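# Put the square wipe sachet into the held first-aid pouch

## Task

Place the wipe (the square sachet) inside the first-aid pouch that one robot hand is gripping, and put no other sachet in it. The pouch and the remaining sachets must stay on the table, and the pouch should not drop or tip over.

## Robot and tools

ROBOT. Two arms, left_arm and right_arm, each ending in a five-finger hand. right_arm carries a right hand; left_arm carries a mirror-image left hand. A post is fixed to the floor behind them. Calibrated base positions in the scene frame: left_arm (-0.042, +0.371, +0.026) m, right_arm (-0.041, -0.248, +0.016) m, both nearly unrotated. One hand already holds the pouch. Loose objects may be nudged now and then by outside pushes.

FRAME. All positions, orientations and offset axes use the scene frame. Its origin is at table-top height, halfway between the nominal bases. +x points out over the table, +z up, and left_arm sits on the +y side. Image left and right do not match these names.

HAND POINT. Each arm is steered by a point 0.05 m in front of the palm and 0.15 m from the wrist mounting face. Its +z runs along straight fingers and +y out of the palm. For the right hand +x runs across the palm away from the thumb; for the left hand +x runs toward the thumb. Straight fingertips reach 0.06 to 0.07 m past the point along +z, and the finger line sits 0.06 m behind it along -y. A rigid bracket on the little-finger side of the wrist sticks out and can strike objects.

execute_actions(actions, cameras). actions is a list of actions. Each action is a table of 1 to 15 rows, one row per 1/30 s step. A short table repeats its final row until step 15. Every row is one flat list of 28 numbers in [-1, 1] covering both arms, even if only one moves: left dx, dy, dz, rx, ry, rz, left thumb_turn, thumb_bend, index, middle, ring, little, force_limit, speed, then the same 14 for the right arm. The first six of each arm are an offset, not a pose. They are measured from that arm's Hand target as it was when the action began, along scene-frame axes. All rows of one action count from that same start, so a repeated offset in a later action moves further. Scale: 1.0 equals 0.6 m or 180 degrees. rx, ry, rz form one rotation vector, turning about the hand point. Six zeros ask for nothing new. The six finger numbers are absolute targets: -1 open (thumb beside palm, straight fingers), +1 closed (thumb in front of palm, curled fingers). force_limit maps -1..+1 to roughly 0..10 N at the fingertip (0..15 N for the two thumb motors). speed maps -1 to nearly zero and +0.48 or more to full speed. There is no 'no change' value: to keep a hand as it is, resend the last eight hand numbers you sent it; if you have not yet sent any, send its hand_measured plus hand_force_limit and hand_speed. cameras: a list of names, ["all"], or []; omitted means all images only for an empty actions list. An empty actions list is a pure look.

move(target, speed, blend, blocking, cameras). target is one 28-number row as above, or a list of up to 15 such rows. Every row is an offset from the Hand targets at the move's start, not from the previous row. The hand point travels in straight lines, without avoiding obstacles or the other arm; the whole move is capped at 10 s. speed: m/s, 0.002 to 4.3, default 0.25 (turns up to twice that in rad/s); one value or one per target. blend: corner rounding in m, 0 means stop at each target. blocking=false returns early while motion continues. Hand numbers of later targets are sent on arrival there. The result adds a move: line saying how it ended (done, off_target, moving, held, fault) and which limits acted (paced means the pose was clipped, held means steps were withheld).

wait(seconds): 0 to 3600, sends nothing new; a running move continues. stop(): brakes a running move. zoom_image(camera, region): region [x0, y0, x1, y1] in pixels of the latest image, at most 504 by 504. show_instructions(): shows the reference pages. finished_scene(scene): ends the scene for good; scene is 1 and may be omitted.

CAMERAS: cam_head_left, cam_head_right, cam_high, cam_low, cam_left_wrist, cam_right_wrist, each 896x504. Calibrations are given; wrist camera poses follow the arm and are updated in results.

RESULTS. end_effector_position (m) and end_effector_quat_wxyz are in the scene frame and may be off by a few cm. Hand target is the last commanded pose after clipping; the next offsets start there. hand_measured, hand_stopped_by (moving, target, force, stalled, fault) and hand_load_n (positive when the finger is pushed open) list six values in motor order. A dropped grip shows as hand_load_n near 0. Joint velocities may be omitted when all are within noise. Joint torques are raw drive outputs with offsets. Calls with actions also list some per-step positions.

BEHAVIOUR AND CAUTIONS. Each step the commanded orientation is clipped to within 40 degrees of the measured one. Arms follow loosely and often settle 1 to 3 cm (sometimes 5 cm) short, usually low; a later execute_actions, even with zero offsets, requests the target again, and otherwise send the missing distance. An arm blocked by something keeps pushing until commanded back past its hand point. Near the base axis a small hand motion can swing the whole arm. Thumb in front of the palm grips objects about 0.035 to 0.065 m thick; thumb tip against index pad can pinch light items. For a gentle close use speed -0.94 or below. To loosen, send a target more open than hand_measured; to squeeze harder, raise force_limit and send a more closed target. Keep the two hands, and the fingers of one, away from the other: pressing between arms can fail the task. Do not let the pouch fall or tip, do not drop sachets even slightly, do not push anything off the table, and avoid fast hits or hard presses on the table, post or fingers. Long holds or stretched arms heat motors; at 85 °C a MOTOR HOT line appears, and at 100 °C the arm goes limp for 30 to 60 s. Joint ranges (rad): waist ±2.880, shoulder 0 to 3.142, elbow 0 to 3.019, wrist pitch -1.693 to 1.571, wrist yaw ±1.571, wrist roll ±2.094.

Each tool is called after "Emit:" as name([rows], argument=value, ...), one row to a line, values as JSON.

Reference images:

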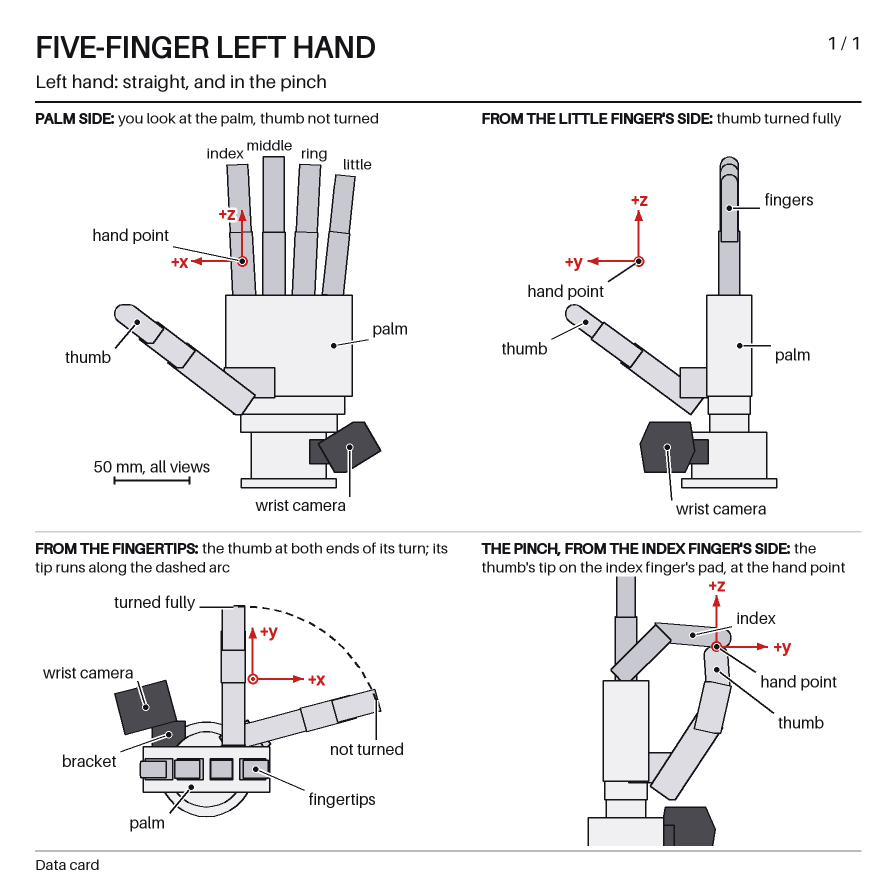

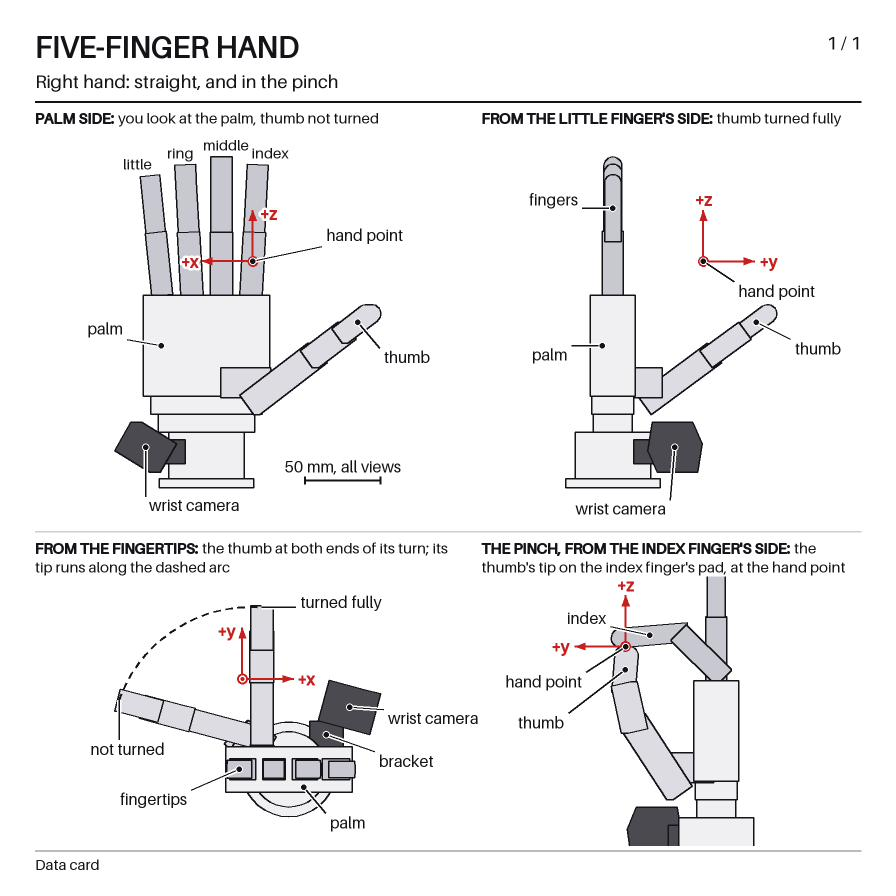

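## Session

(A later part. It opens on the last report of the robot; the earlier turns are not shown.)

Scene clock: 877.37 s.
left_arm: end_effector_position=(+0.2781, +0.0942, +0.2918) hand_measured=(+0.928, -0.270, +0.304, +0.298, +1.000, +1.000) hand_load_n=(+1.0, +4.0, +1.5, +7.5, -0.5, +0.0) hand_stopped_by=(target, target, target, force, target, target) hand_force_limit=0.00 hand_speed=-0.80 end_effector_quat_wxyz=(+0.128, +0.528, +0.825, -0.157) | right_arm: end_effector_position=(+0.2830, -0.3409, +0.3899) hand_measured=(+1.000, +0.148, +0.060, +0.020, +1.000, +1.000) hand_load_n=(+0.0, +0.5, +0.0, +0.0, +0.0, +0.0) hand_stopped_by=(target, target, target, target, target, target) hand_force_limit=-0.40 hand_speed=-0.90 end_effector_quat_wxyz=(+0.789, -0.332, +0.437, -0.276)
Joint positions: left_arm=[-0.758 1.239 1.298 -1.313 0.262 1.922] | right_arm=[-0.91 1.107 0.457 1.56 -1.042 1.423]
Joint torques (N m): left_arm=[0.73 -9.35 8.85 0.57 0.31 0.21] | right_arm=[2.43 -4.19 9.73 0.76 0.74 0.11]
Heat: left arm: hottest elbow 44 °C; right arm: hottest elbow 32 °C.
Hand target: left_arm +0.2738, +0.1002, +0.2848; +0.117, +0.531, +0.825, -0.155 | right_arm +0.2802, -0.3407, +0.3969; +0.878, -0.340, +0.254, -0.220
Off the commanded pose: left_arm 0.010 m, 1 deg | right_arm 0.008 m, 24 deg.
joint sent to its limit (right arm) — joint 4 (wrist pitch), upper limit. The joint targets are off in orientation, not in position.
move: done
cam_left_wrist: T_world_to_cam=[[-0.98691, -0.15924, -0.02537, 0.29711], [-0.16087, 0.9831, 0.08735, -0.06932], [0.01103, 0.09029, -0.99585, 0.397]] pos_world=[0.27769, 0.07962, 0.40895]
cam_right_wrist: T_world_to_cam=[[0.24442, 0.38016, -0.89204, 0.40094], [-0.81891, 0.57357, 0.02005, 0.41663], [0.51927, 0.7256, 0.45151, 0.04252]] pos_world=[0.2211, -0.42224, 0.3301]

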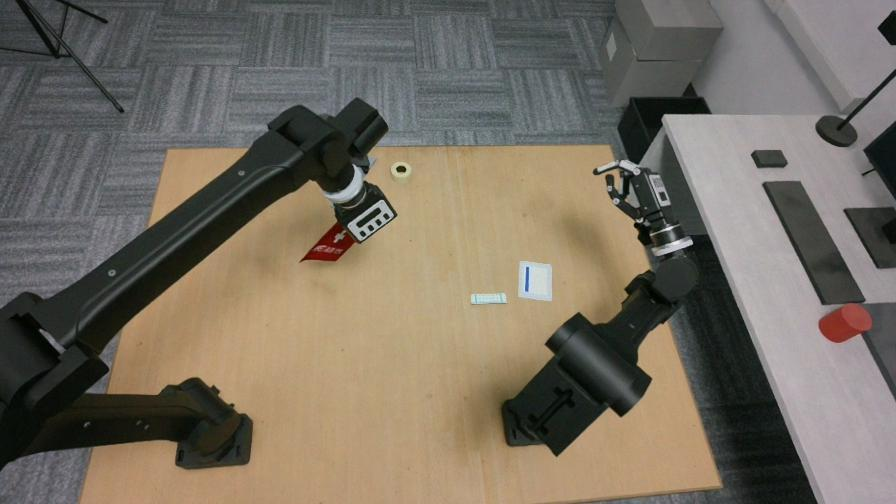

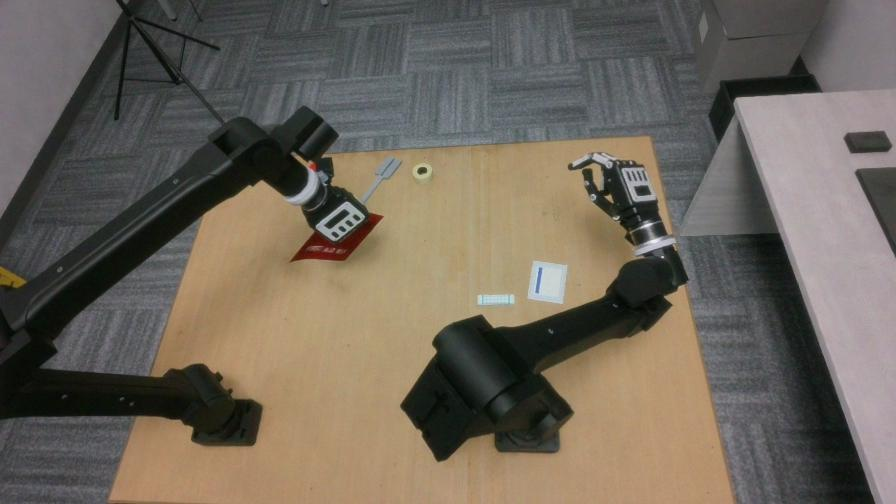

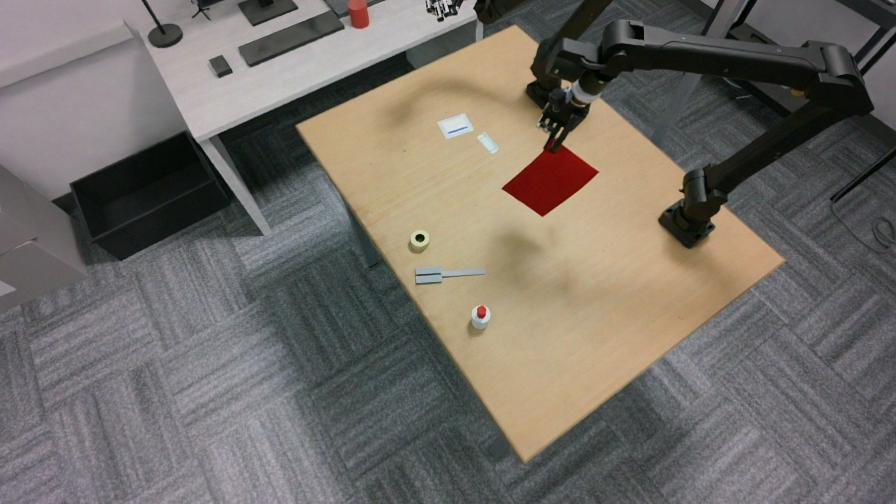

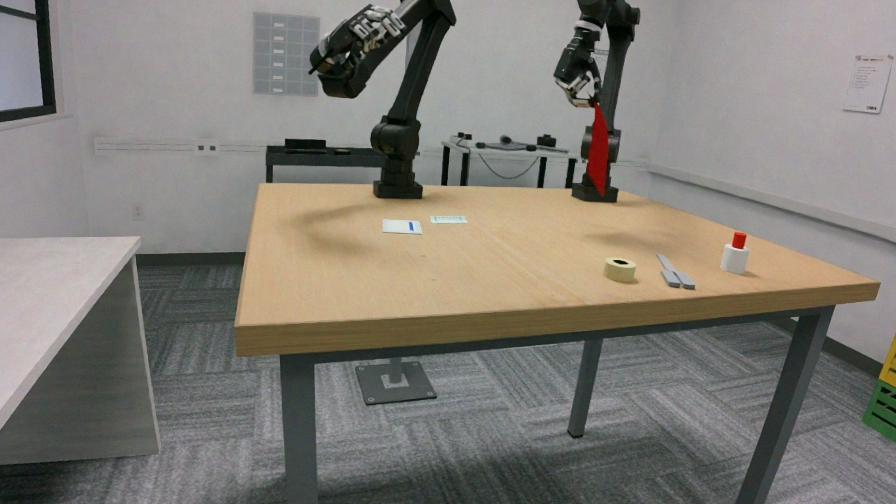

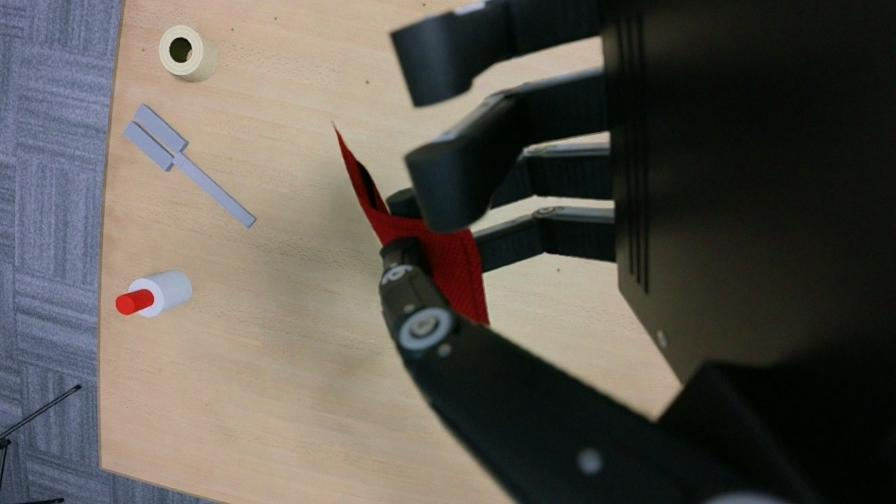

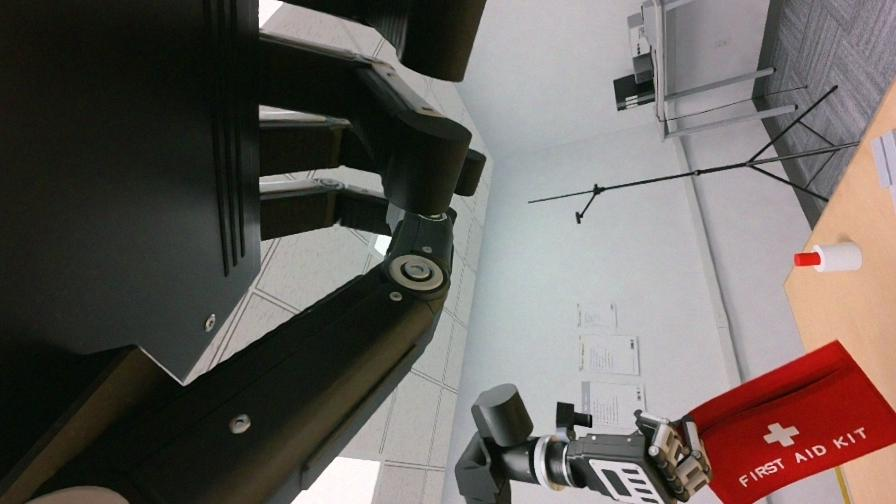

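Emit:
move([
  [0.047,0.043,-0.11,0.03,0.004,0.009,0.928,-0.268,0.304,0.298,1,1,0,-0.8,0,0,0,0,0,0,1,0.15,0.06,0.02,1,1,-0.4,-0.9],
], speed=0.07, cameras=["cam_high","cam_low","cam_left_wrist","cam_head_right"])

Emit:
zoom_image(camera="cam_high", region=[420, 60, 640, 240])

Emit:
zoom_image(camera="cam_low", region=[500, 40, 720, 240])

Scene clock: 889.13 s.
left_arm: end_effector_position=(+0.2994, +0.1238, +0.2282) hand_measured=(+0.928, -0.270, +0.304, +0.298, +1.000, +1.000) hand_load_n=(+1.5, +4.0, +1.5, +8.0, +0.0, +0.0) hand_stopped_by=(target, target, target, force, target, target) hand_force_limit=0.00 hand_speed=-0.80 end_effector_quat_wxyz=(+0.093, +0.521, +0.840, -0.120) | right_arm: end_effector_position=(+0.2830, -0.3409, +0.3899) hand_measured=(+1.000, +0.148, +0.060, +0.020, +1.000, +1.000) hand_load_n=(+0.0, +0.0, +0.0, -0.5, +0.0, +0.0) hand_stopped_by=(target, target, target, target, target, target) hand_force_limit=-0.40 hand_speed=-0.90 end_effector_quat_wxyz=(+0.789, -0.332, +0.437, -0.276)
Joint positions: left_arm=[-0.696 1.298 1.196 -1.25 0.214 1.975] | right_arm=[-0.91 1.107 0.457 1.56 -1.042 1.423]
Joint torques (N m): left_arm=[0.85 -8.94 8.79 1.57 0.1 0.21] | right_arm=[2.84 -3.72 9.55 0.87 0.74 0.09]
Heat: left arm: hottest elbow 42 °C; right arm: hottest elbow 33 °C.
Hand target: left_arm +0.3021, +0.1260, +0.2189; +0.089, +0.524, +0.839, -0.117 | right_arm +0.2802, -0.3407, +0.3969; +0.878, -0.340, +0.254, -0.220
Off the commanded pose: left_arm 0.010 m, 1 deg | right_arm 0.008 m, 24 deg.
joint sent to its limit (right arm) — joint 4 (wrist pitch), upper limit. The joint targets are off in orientation, not in position.
move: done
cam_left_wrist: T_world_to_cam=[[-0.98305, -0.18254, -0.01721, 0.32107], [-0.18245, 0.96463, 0.19026, -0.10428], [-0.01813, 0.19017, -0.98158, 0.32382]] pos_world=[0.30247, 0.09762, 0.34323]
Images, in order (width x height): cam_head_right 896x504, cam_high 896x504, cam_low 896x504, cam_left_wrist 896x504.

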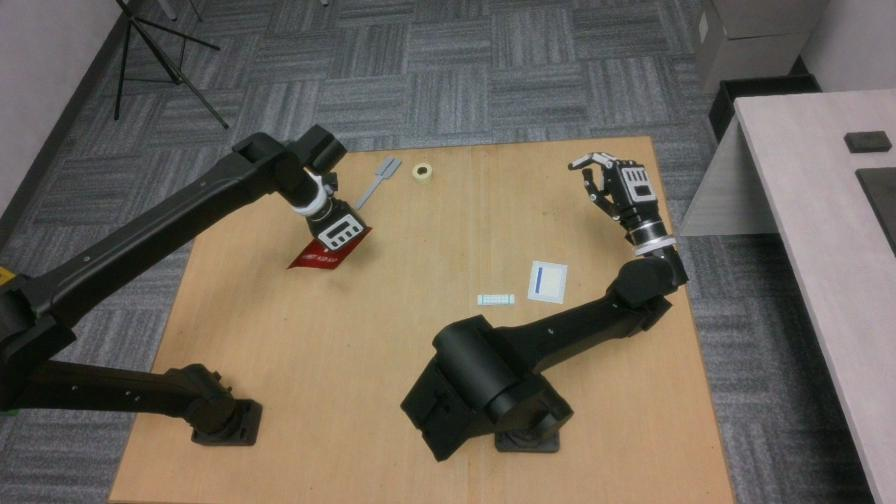

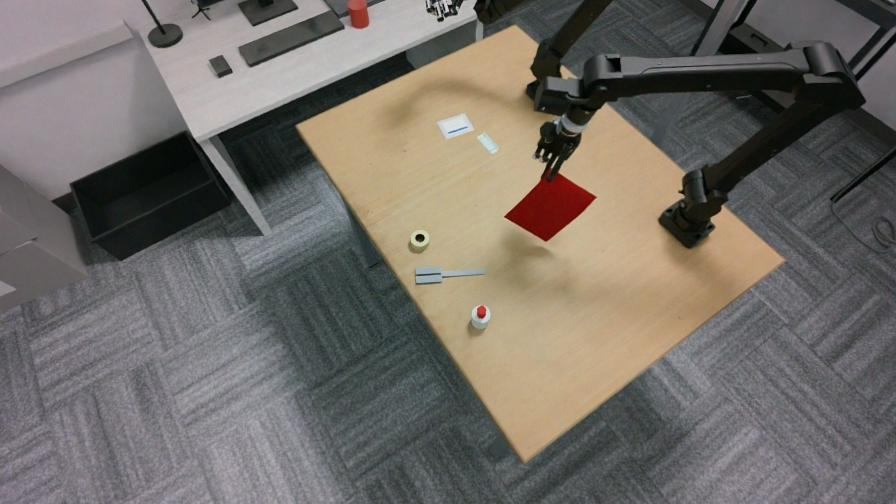

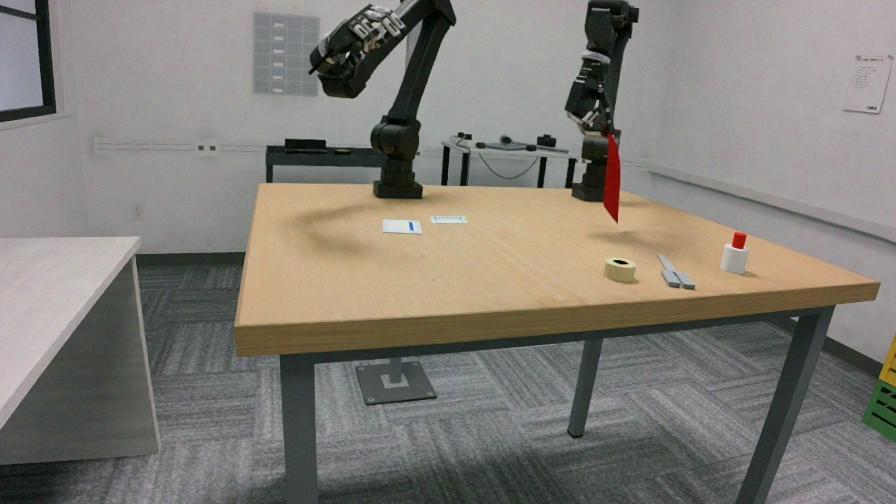

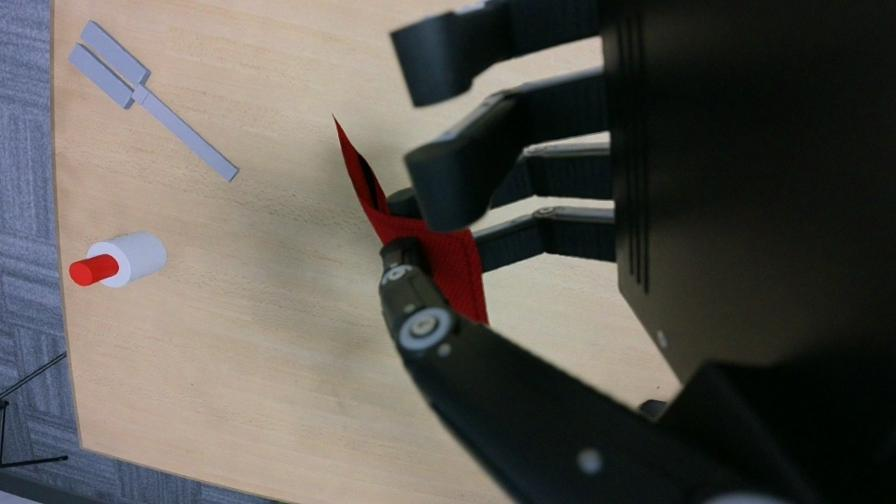

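Scaled by 2.291 from the camera's image (finer frame: 1280x720).

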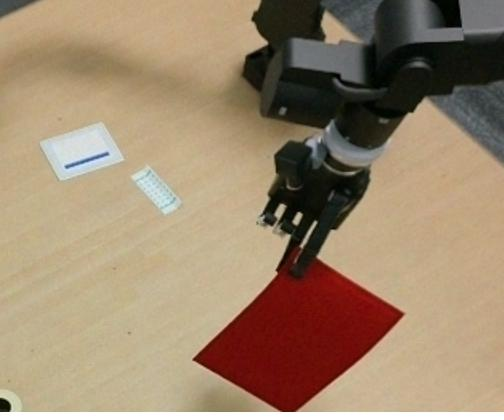

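Scaled by 2.291 from the camera's image (finer frame: 1280x720).

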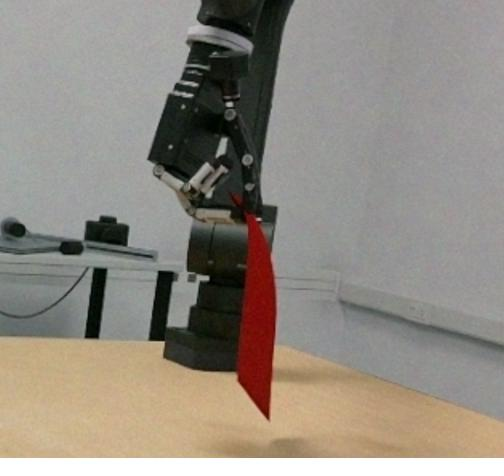

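Emit:
move([
  [-0.041,-0.07,-0.05,0.03,0.004,0.009,0.928,-0.268,0.304,0.298,1,1,0,-0.8,0,0,0,0,0,0,1,0.15,0.06,0.02,1,1,-0.4,-0.9],
], speed=0.06, cameras=["cam_high","cam_low","cam_left_wrist","cam_head_right"])

Emit:
zoom_image(camera="cam_high", region=[420, 80, 640, 260])

Emit:
zoom_image(camera="cam_low", region=[500, 60, 720, 260])

Scene clock: 896.33 s.
left_arm: end_effector_position=(+0.2768, +0.0859, +0.1949) hand_measured=(+0.928, -0.270, +0.304, +0.298, +1.000, +1.000) hand_load_n=(+1.5, +4.5, +1.5, +8.0, +0.0, +0.0) hand_stopped_by=(target, target, target, force, target, target) hand_force_limit=0.00 hand_speed=-0.80 end_effector_quat_wxyz=(+0.062, +0.519, +0.849, -0.081) | right_arm: end_effector_position=(+0.2830, -0.3409, +0.3899) hand_measured=(+1.000, +0.148, +0.060, +0.020, +1.000, +1.000) hand_load_n=(+0.0, +0.0, +0.0, +0.0, +0.0, +0.0) hand_stopped_by=(target, target, target, target, target, target) hand_force_limit=-0.40 hand_speed=-0.90 end_effector_quat_wxyz=(+0.789, -0.332, +0.437, -0.276)
Joint positions: left_arm=[-0.839 1.388 1.196 -1.213 0.122 1.831] | right_arm=[-0.91 1.107 0.457 1.56 -1.042 1.423]
Joint torques (N m): left_arm=[0.15 -9.88 9.33 1.42 0 -0.01] | right_arm=[2.73 -3.9 9.57 0.73 0.74 0.08]
Heat: left arm: hottest elbow 41 °C; right arm: hottest elbow 33 °C.
Hand target: left_arm +0.2774, +0.0839, +0.1888; +0.061, +0.515, +0.852, -0.080 | right_arm +0.2802, -0.3407, +0.3969; +0.878, -0.340, +0.254, -0.220
Off the commanded pose: left_arm 0.006 m, 1 deg | right_arm 0.008 m, 24 deg.
joint sent to its limit (right arm) — joint 4 (wrist pitch), upper limit. The joint targets are off in orientation, not in position.
move: done
cam_left_wrist: T_world_to_cam=[[-0.98071, -0.19413, -0.02276, 0.29285], [-0.19241, 0.93837, 0.28713, -0.0792], [-0.03438, 0.28597, -0.95762, 0.2896]] pos_world=[0.28192, 0.04835, 0.30673]
Images, in order (width x height): cam_head_right 896x504, cam_high 896x504, cam_low 896x504, cam_left_wrist 896x504.

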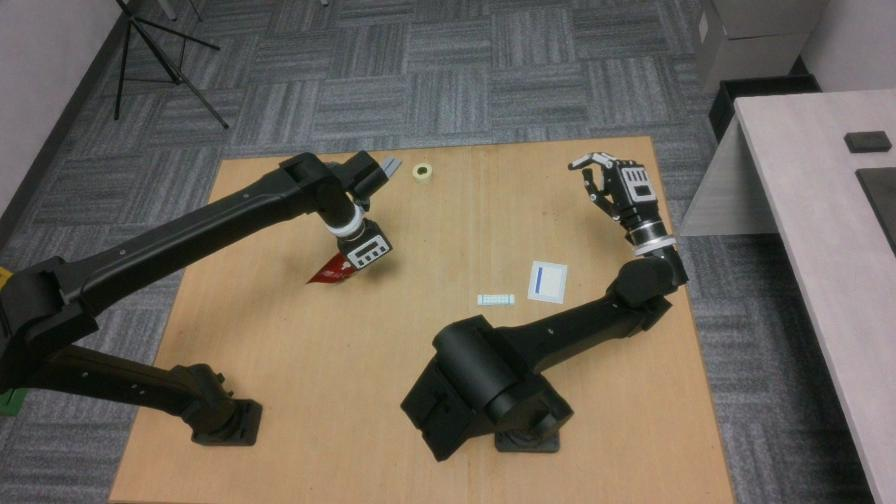

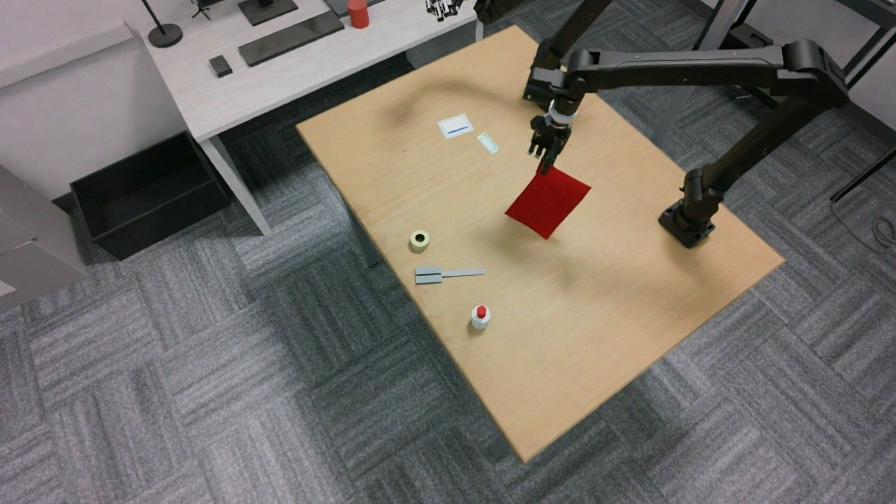

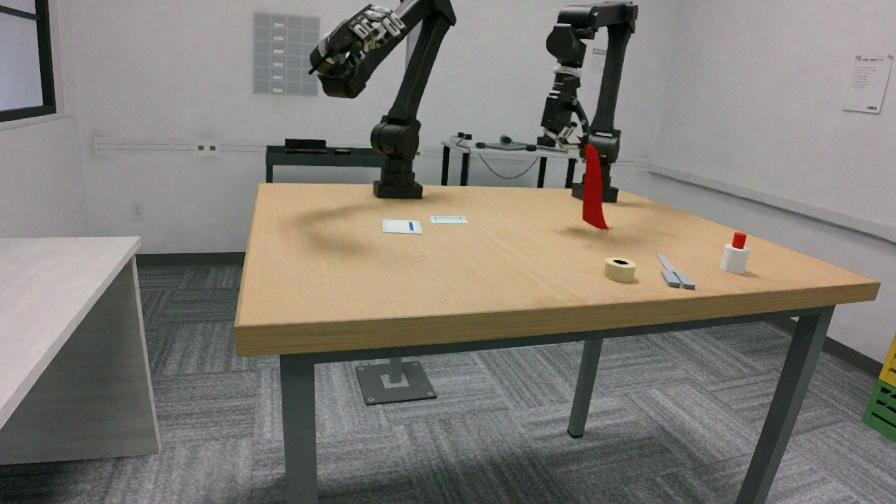

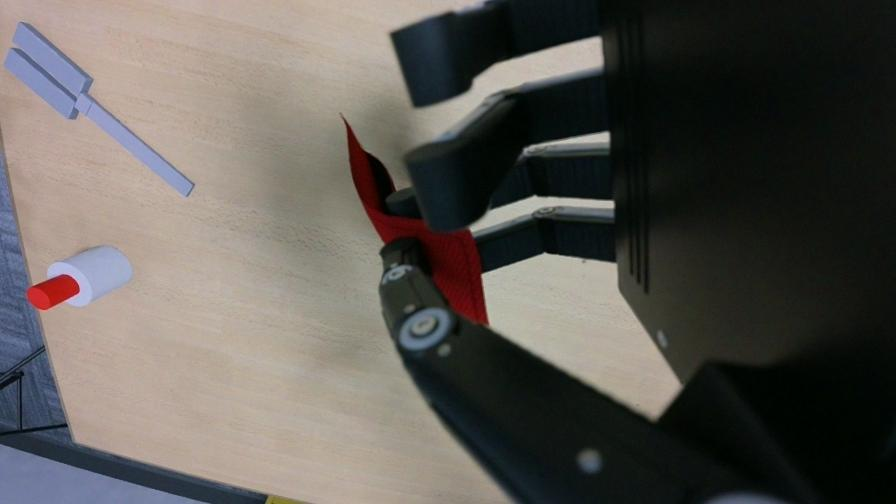

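Scaled by 2.291 from the camera's image (finer frame: 1280x720).

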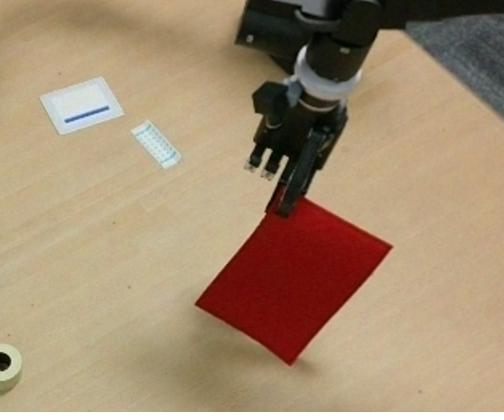

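Scaled by 2.291 from the camera's image (finer frame: 1280x720).

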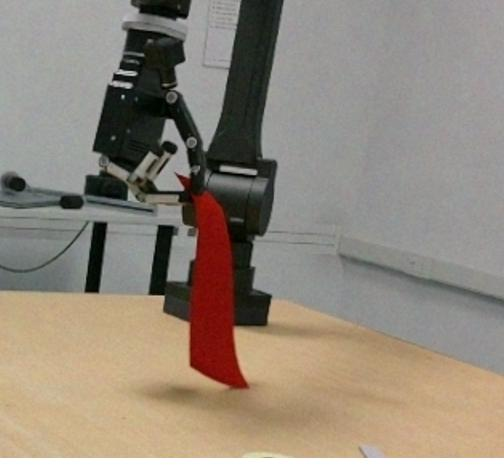

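Emit:
move([
  [-0.05,-0.1,-0.075,0.03,0.004,0.009,0.928,-0.268,0.304,0.298,1,1,0,-0.8,0,0,0,0,0,0,1,0.15,0.06,0.02,1,1,-0.4,-0.9],
], speed=0.06, cameras=["cam_high","cam_low","cam_left_wrist","cam_head_right"])

Emit:
zoom_image(camera="cam_high", region=[420, 80, 640, 260])

Emit:
zoom_image(camera="cam_low", region=[480, 80, 700, 280])

Scene clock: 901.50 s.
left_arm: end_effector_position=(+0.2365, +0.0431, +0.1322) hand_measured=(+0.928, -0.270, +0.304, +0.298, +1.000, +1.000) hand_load_n=(+1.0, +4.0, +1.5, +8.0, +0.0, -0.5) hand_stopped_by=(target, target, target, force, target, target) hand_force_limit=0.00 hand_speed=-0.80 end_effector_quat_wxyz=(+0.011, +0.508, +0.861, -0.033) | right_arm: end_effector_position=(+0.2830, -0.3409, +0.3899) hand_measured=(+1.000, +0.148, +0.060, +0.020, +1.000, +1.000) hand_load_n=(+0.0, +0.0, +0.0, +0.0, +0.0, +0.0) hand_stopped_by=(target, target, target, target, target, target) hand_force_limit=-0.40 hand_speed=-0.90 end_effector_quat_wxyz=(+0.789, -0.332, +0.437, -0.276)
Joint positions: left_arm=[-1 1.55 1.196 -1.168 0.05 1.648] | right_arm=[-0.91 1.107 0.457 1.56 -1.042 1.423]
Joint torques (N m): left_arm=[0.09 -11.99 12.97 1.06 -0.07 -0.04] | right_arm=[2.78 -4.07 9.65 0.87 0.73 0.1]
Heat: left arm: hottest elbow 41 °C; right arm: hottest elbow 33 °C.
Hand target: left_arm +0.2474, +0.0240, +0.1439; +0.032, +0.504, +0.862, -0.042 | right_arm +0.2802, -0.3407, +0.3969; +0.878, -0.340, +0.254, -0.220
Off the commanded pose: left_arm 0.025 m, 3 deg | right_arm 0.008 m, 24 deg.
joint sent to its limit (right arm) — joint 4 (wrist pitch), upper limit. The joint targets are off in orientation, not in position.
move: off_target (left_arm)
cam_left_wrist: T_world_to_cam=[[-0.97565, -0.21903, -0.01153, 0.24193], [-0.20358, 0.88477, 0.4192, -0.04132], [-0.08162, 0.41134, -0.90782, 0.2395]] pos_world=[0.24718, -0.00897, 0.23753]
Images, in order (width x height): cam_head_right 896x504, cam_high 896x504, cam_low 896x504, cam_left_wrist 896x504.

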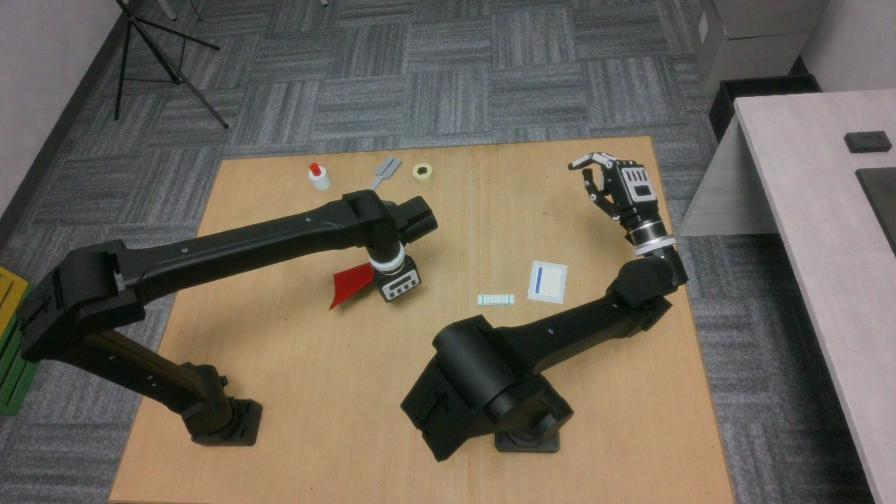

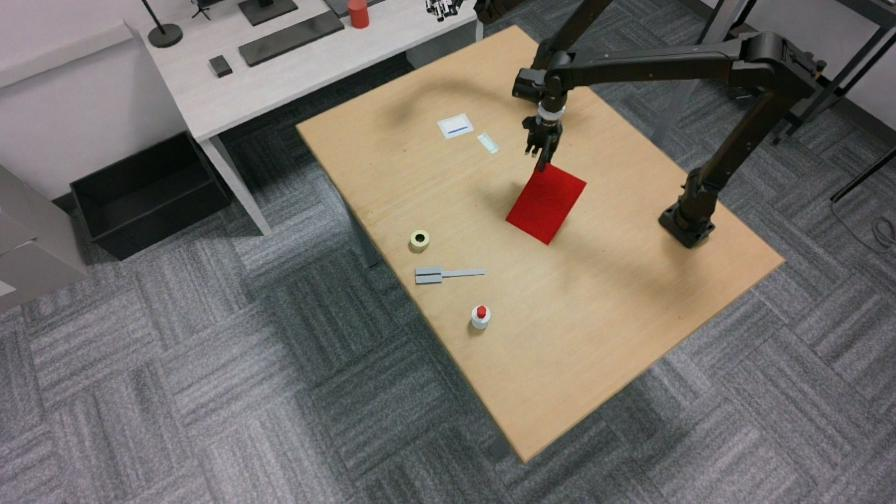

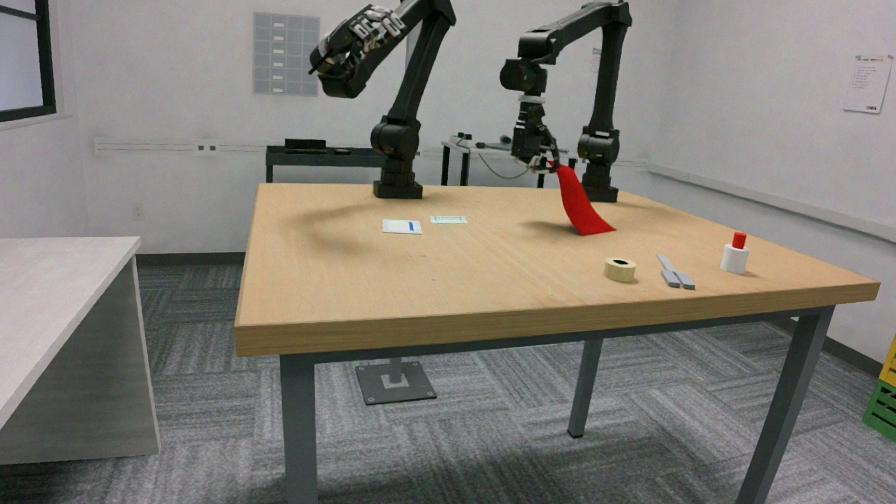

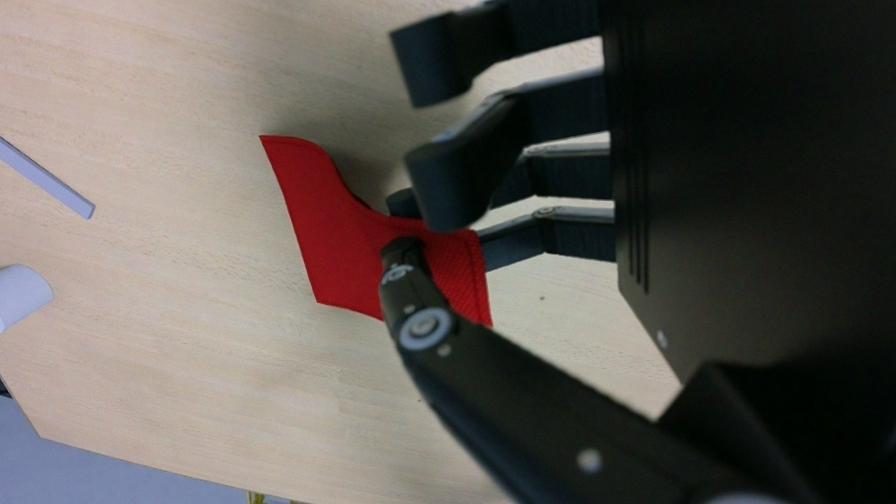

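Scaled by 2.291 from the camera's image (finer frame: 1280x720).

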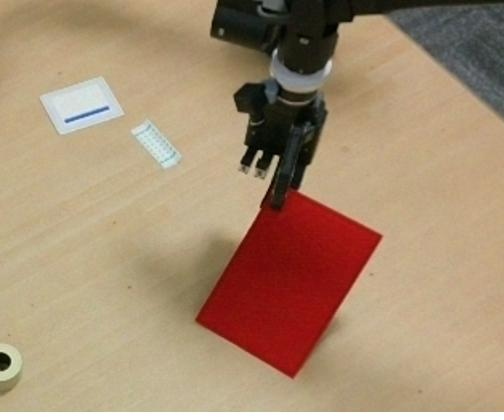

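Scaled by 2.291 from the camera's image (finer frame: 1280x720).

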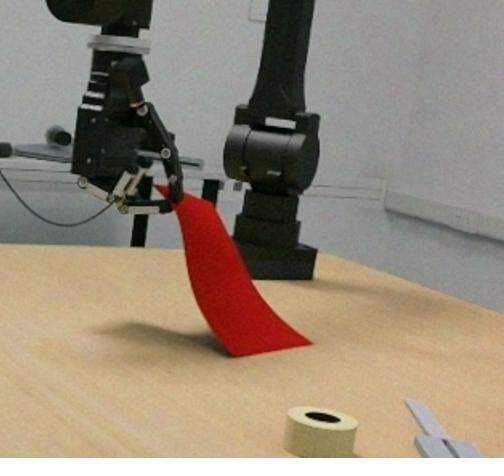

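Emit:
move([
  [-0.035,-0.018,-0.08,0.017,0.0005,-0.03,0.928,-0.268,0.304,0.298,1,1,0,-0.8,0,0,0,0,0,0,1,0.15,0.06,0.02,1,1,-0.4,-0.9],
], speed=0.05, cameras=["cam_high","cam_low","cam_left_wrist","cam_head_right"])

Emit:
zoom_image(camera="cam_high", region=[420, 80, 640, 260])

Emit:
zoom_image(camera="cam_low", region=[480, 80, 700, 280])

Scene clock: 911.27 s.
left_arm: end_effector_position=(+0.2292, +0.0121, +0.1071) hand_measured=(+0.928, -0.270, +0.304, +0.298, +1.000, +1.000) hand_load_n=(+1.5, +4.0, +1.5, +7.5, +0.0, +0.0) hand_stopped_by=(target, target, target, force, target, target) hand_force_limit=0.00 hand_speed=-0.80 end_effector_quat_wxyz=(+0.023, +0.537, +0.843, -0.026) | right_arm: end_effector_position=(+0.2830, -0.3409, +0.3899) hand_measured=(+1.000, +0.148, +0.060, +0.020, +1.000, +1.000) hand_load_n=(+0.0, +0.0, +0.0, +0.0, +0.0, +0.0) hand_stopped_by=(target, target, target, target, target, target) hand_force_limit=-0.40 hand_speed=-0.90 end_effector_quat_wxyz=(+0.789, -0.332, +0.437, -0.276)
Joint positions: left_arm=[-1.063 1.612 1.196 -1.091 0.025 1.654] | right_arm=[-0.91 1.107 0.457 1.56 -1.042 1.423]
Joint torques (N m): left_arm=[-0.03 -12.22 7.68 1.13 -0.08 0.19] | right_arm=[2.67 -3.96 9.57 0.79 0.74 0.08]
Heat: left arm: hottest elbow 42 °C; right arm: hottest elbow 33 °C.
Hand target: left_arm +0.2265, +0.0132, +0.0959; +0.016, +0.545, +0.838, -0.021 | right_arm +0.2802, -0.3407, +0.3969; +0.878, -0.340, +0.254, -0.220
Off the commanded pose: left_arm 0.012 m, 1 deg | right_arm 0.008 m, 24 deg.
joint sent to its limit (right arm) — joint 4 (wrist pitch), upper limit. The joint targets are off in orientation, not in position.
move: off_target (left_arm)
cam_left_wrist: T_world_to_cam=[[-0.9874, -0.15292, -0.04073, 0.23277], [-0.15599, 0.89714, 0.41328, -0.0153], [-0.02666, 0.41443, -0.90969, 0.21651]] pos_world=[0.23322, -0.0404, 0.21276]
Images, in order (width x height): cam_head_right 896x504, cam_high 896x504, cam_low 896x504, cam_left_wrist 896x504.

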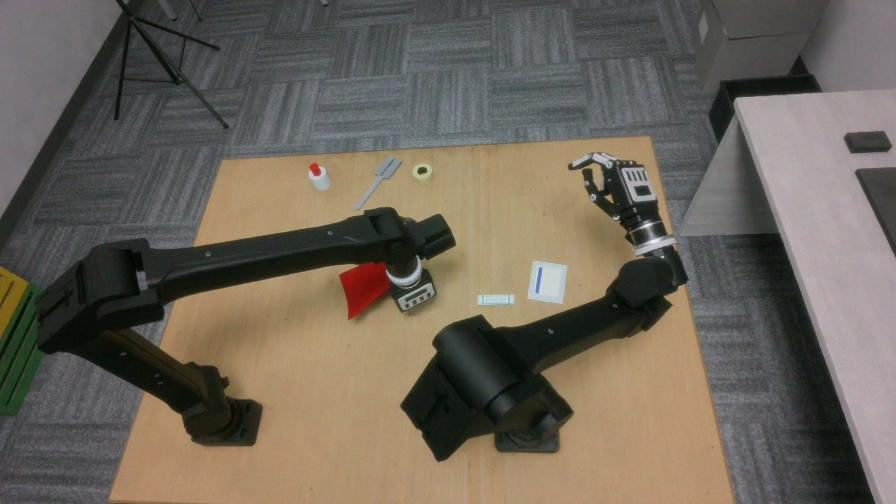

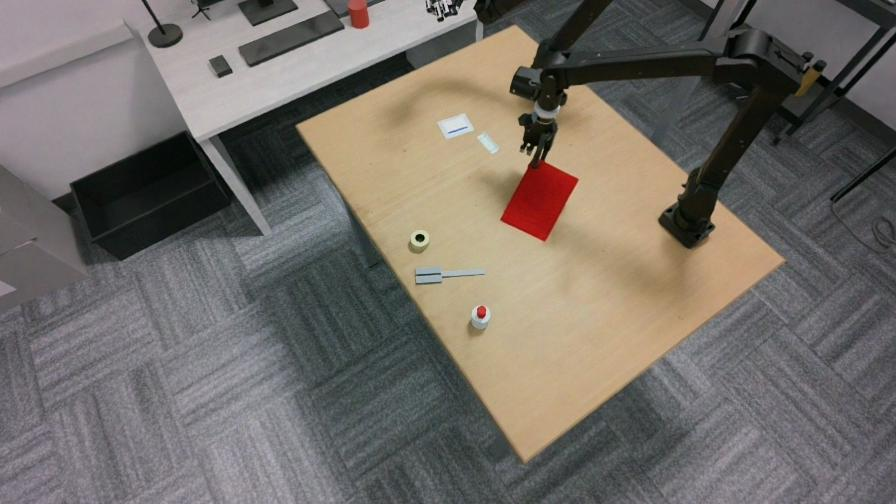

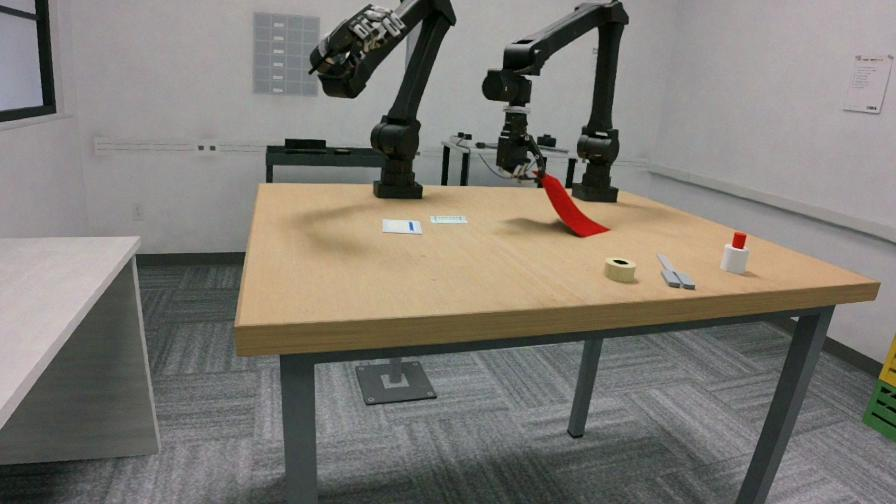

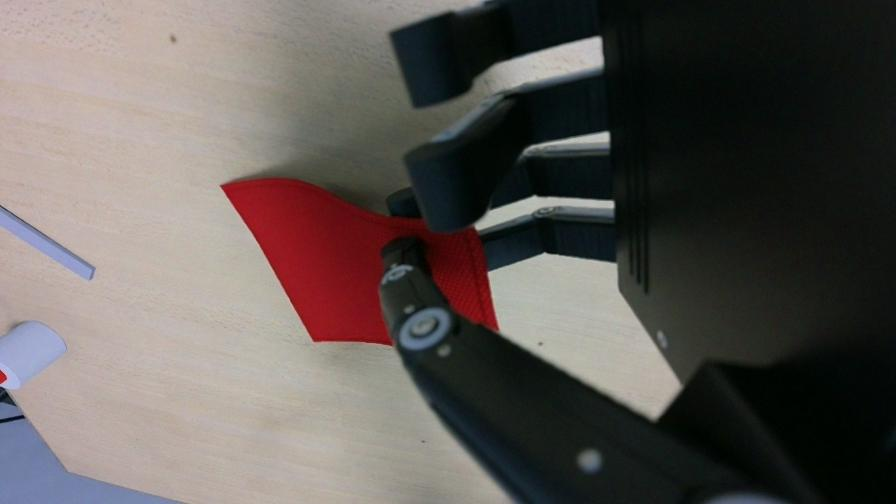

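Scaled by 2.291 from the camera's image (finer frame: 1280x720).

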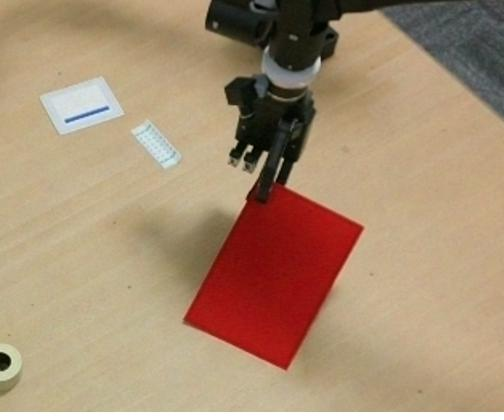

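Scaled by 2.291 from the camera's image (finer frame: 1280x720).

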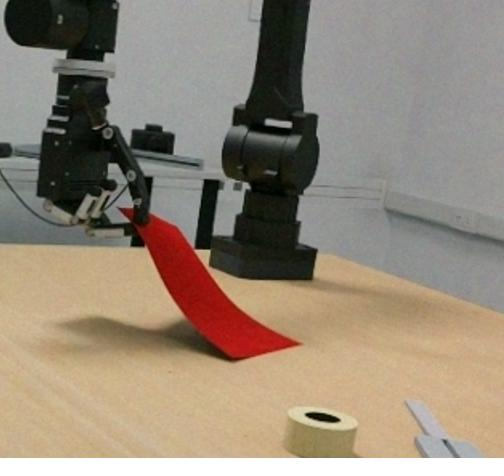

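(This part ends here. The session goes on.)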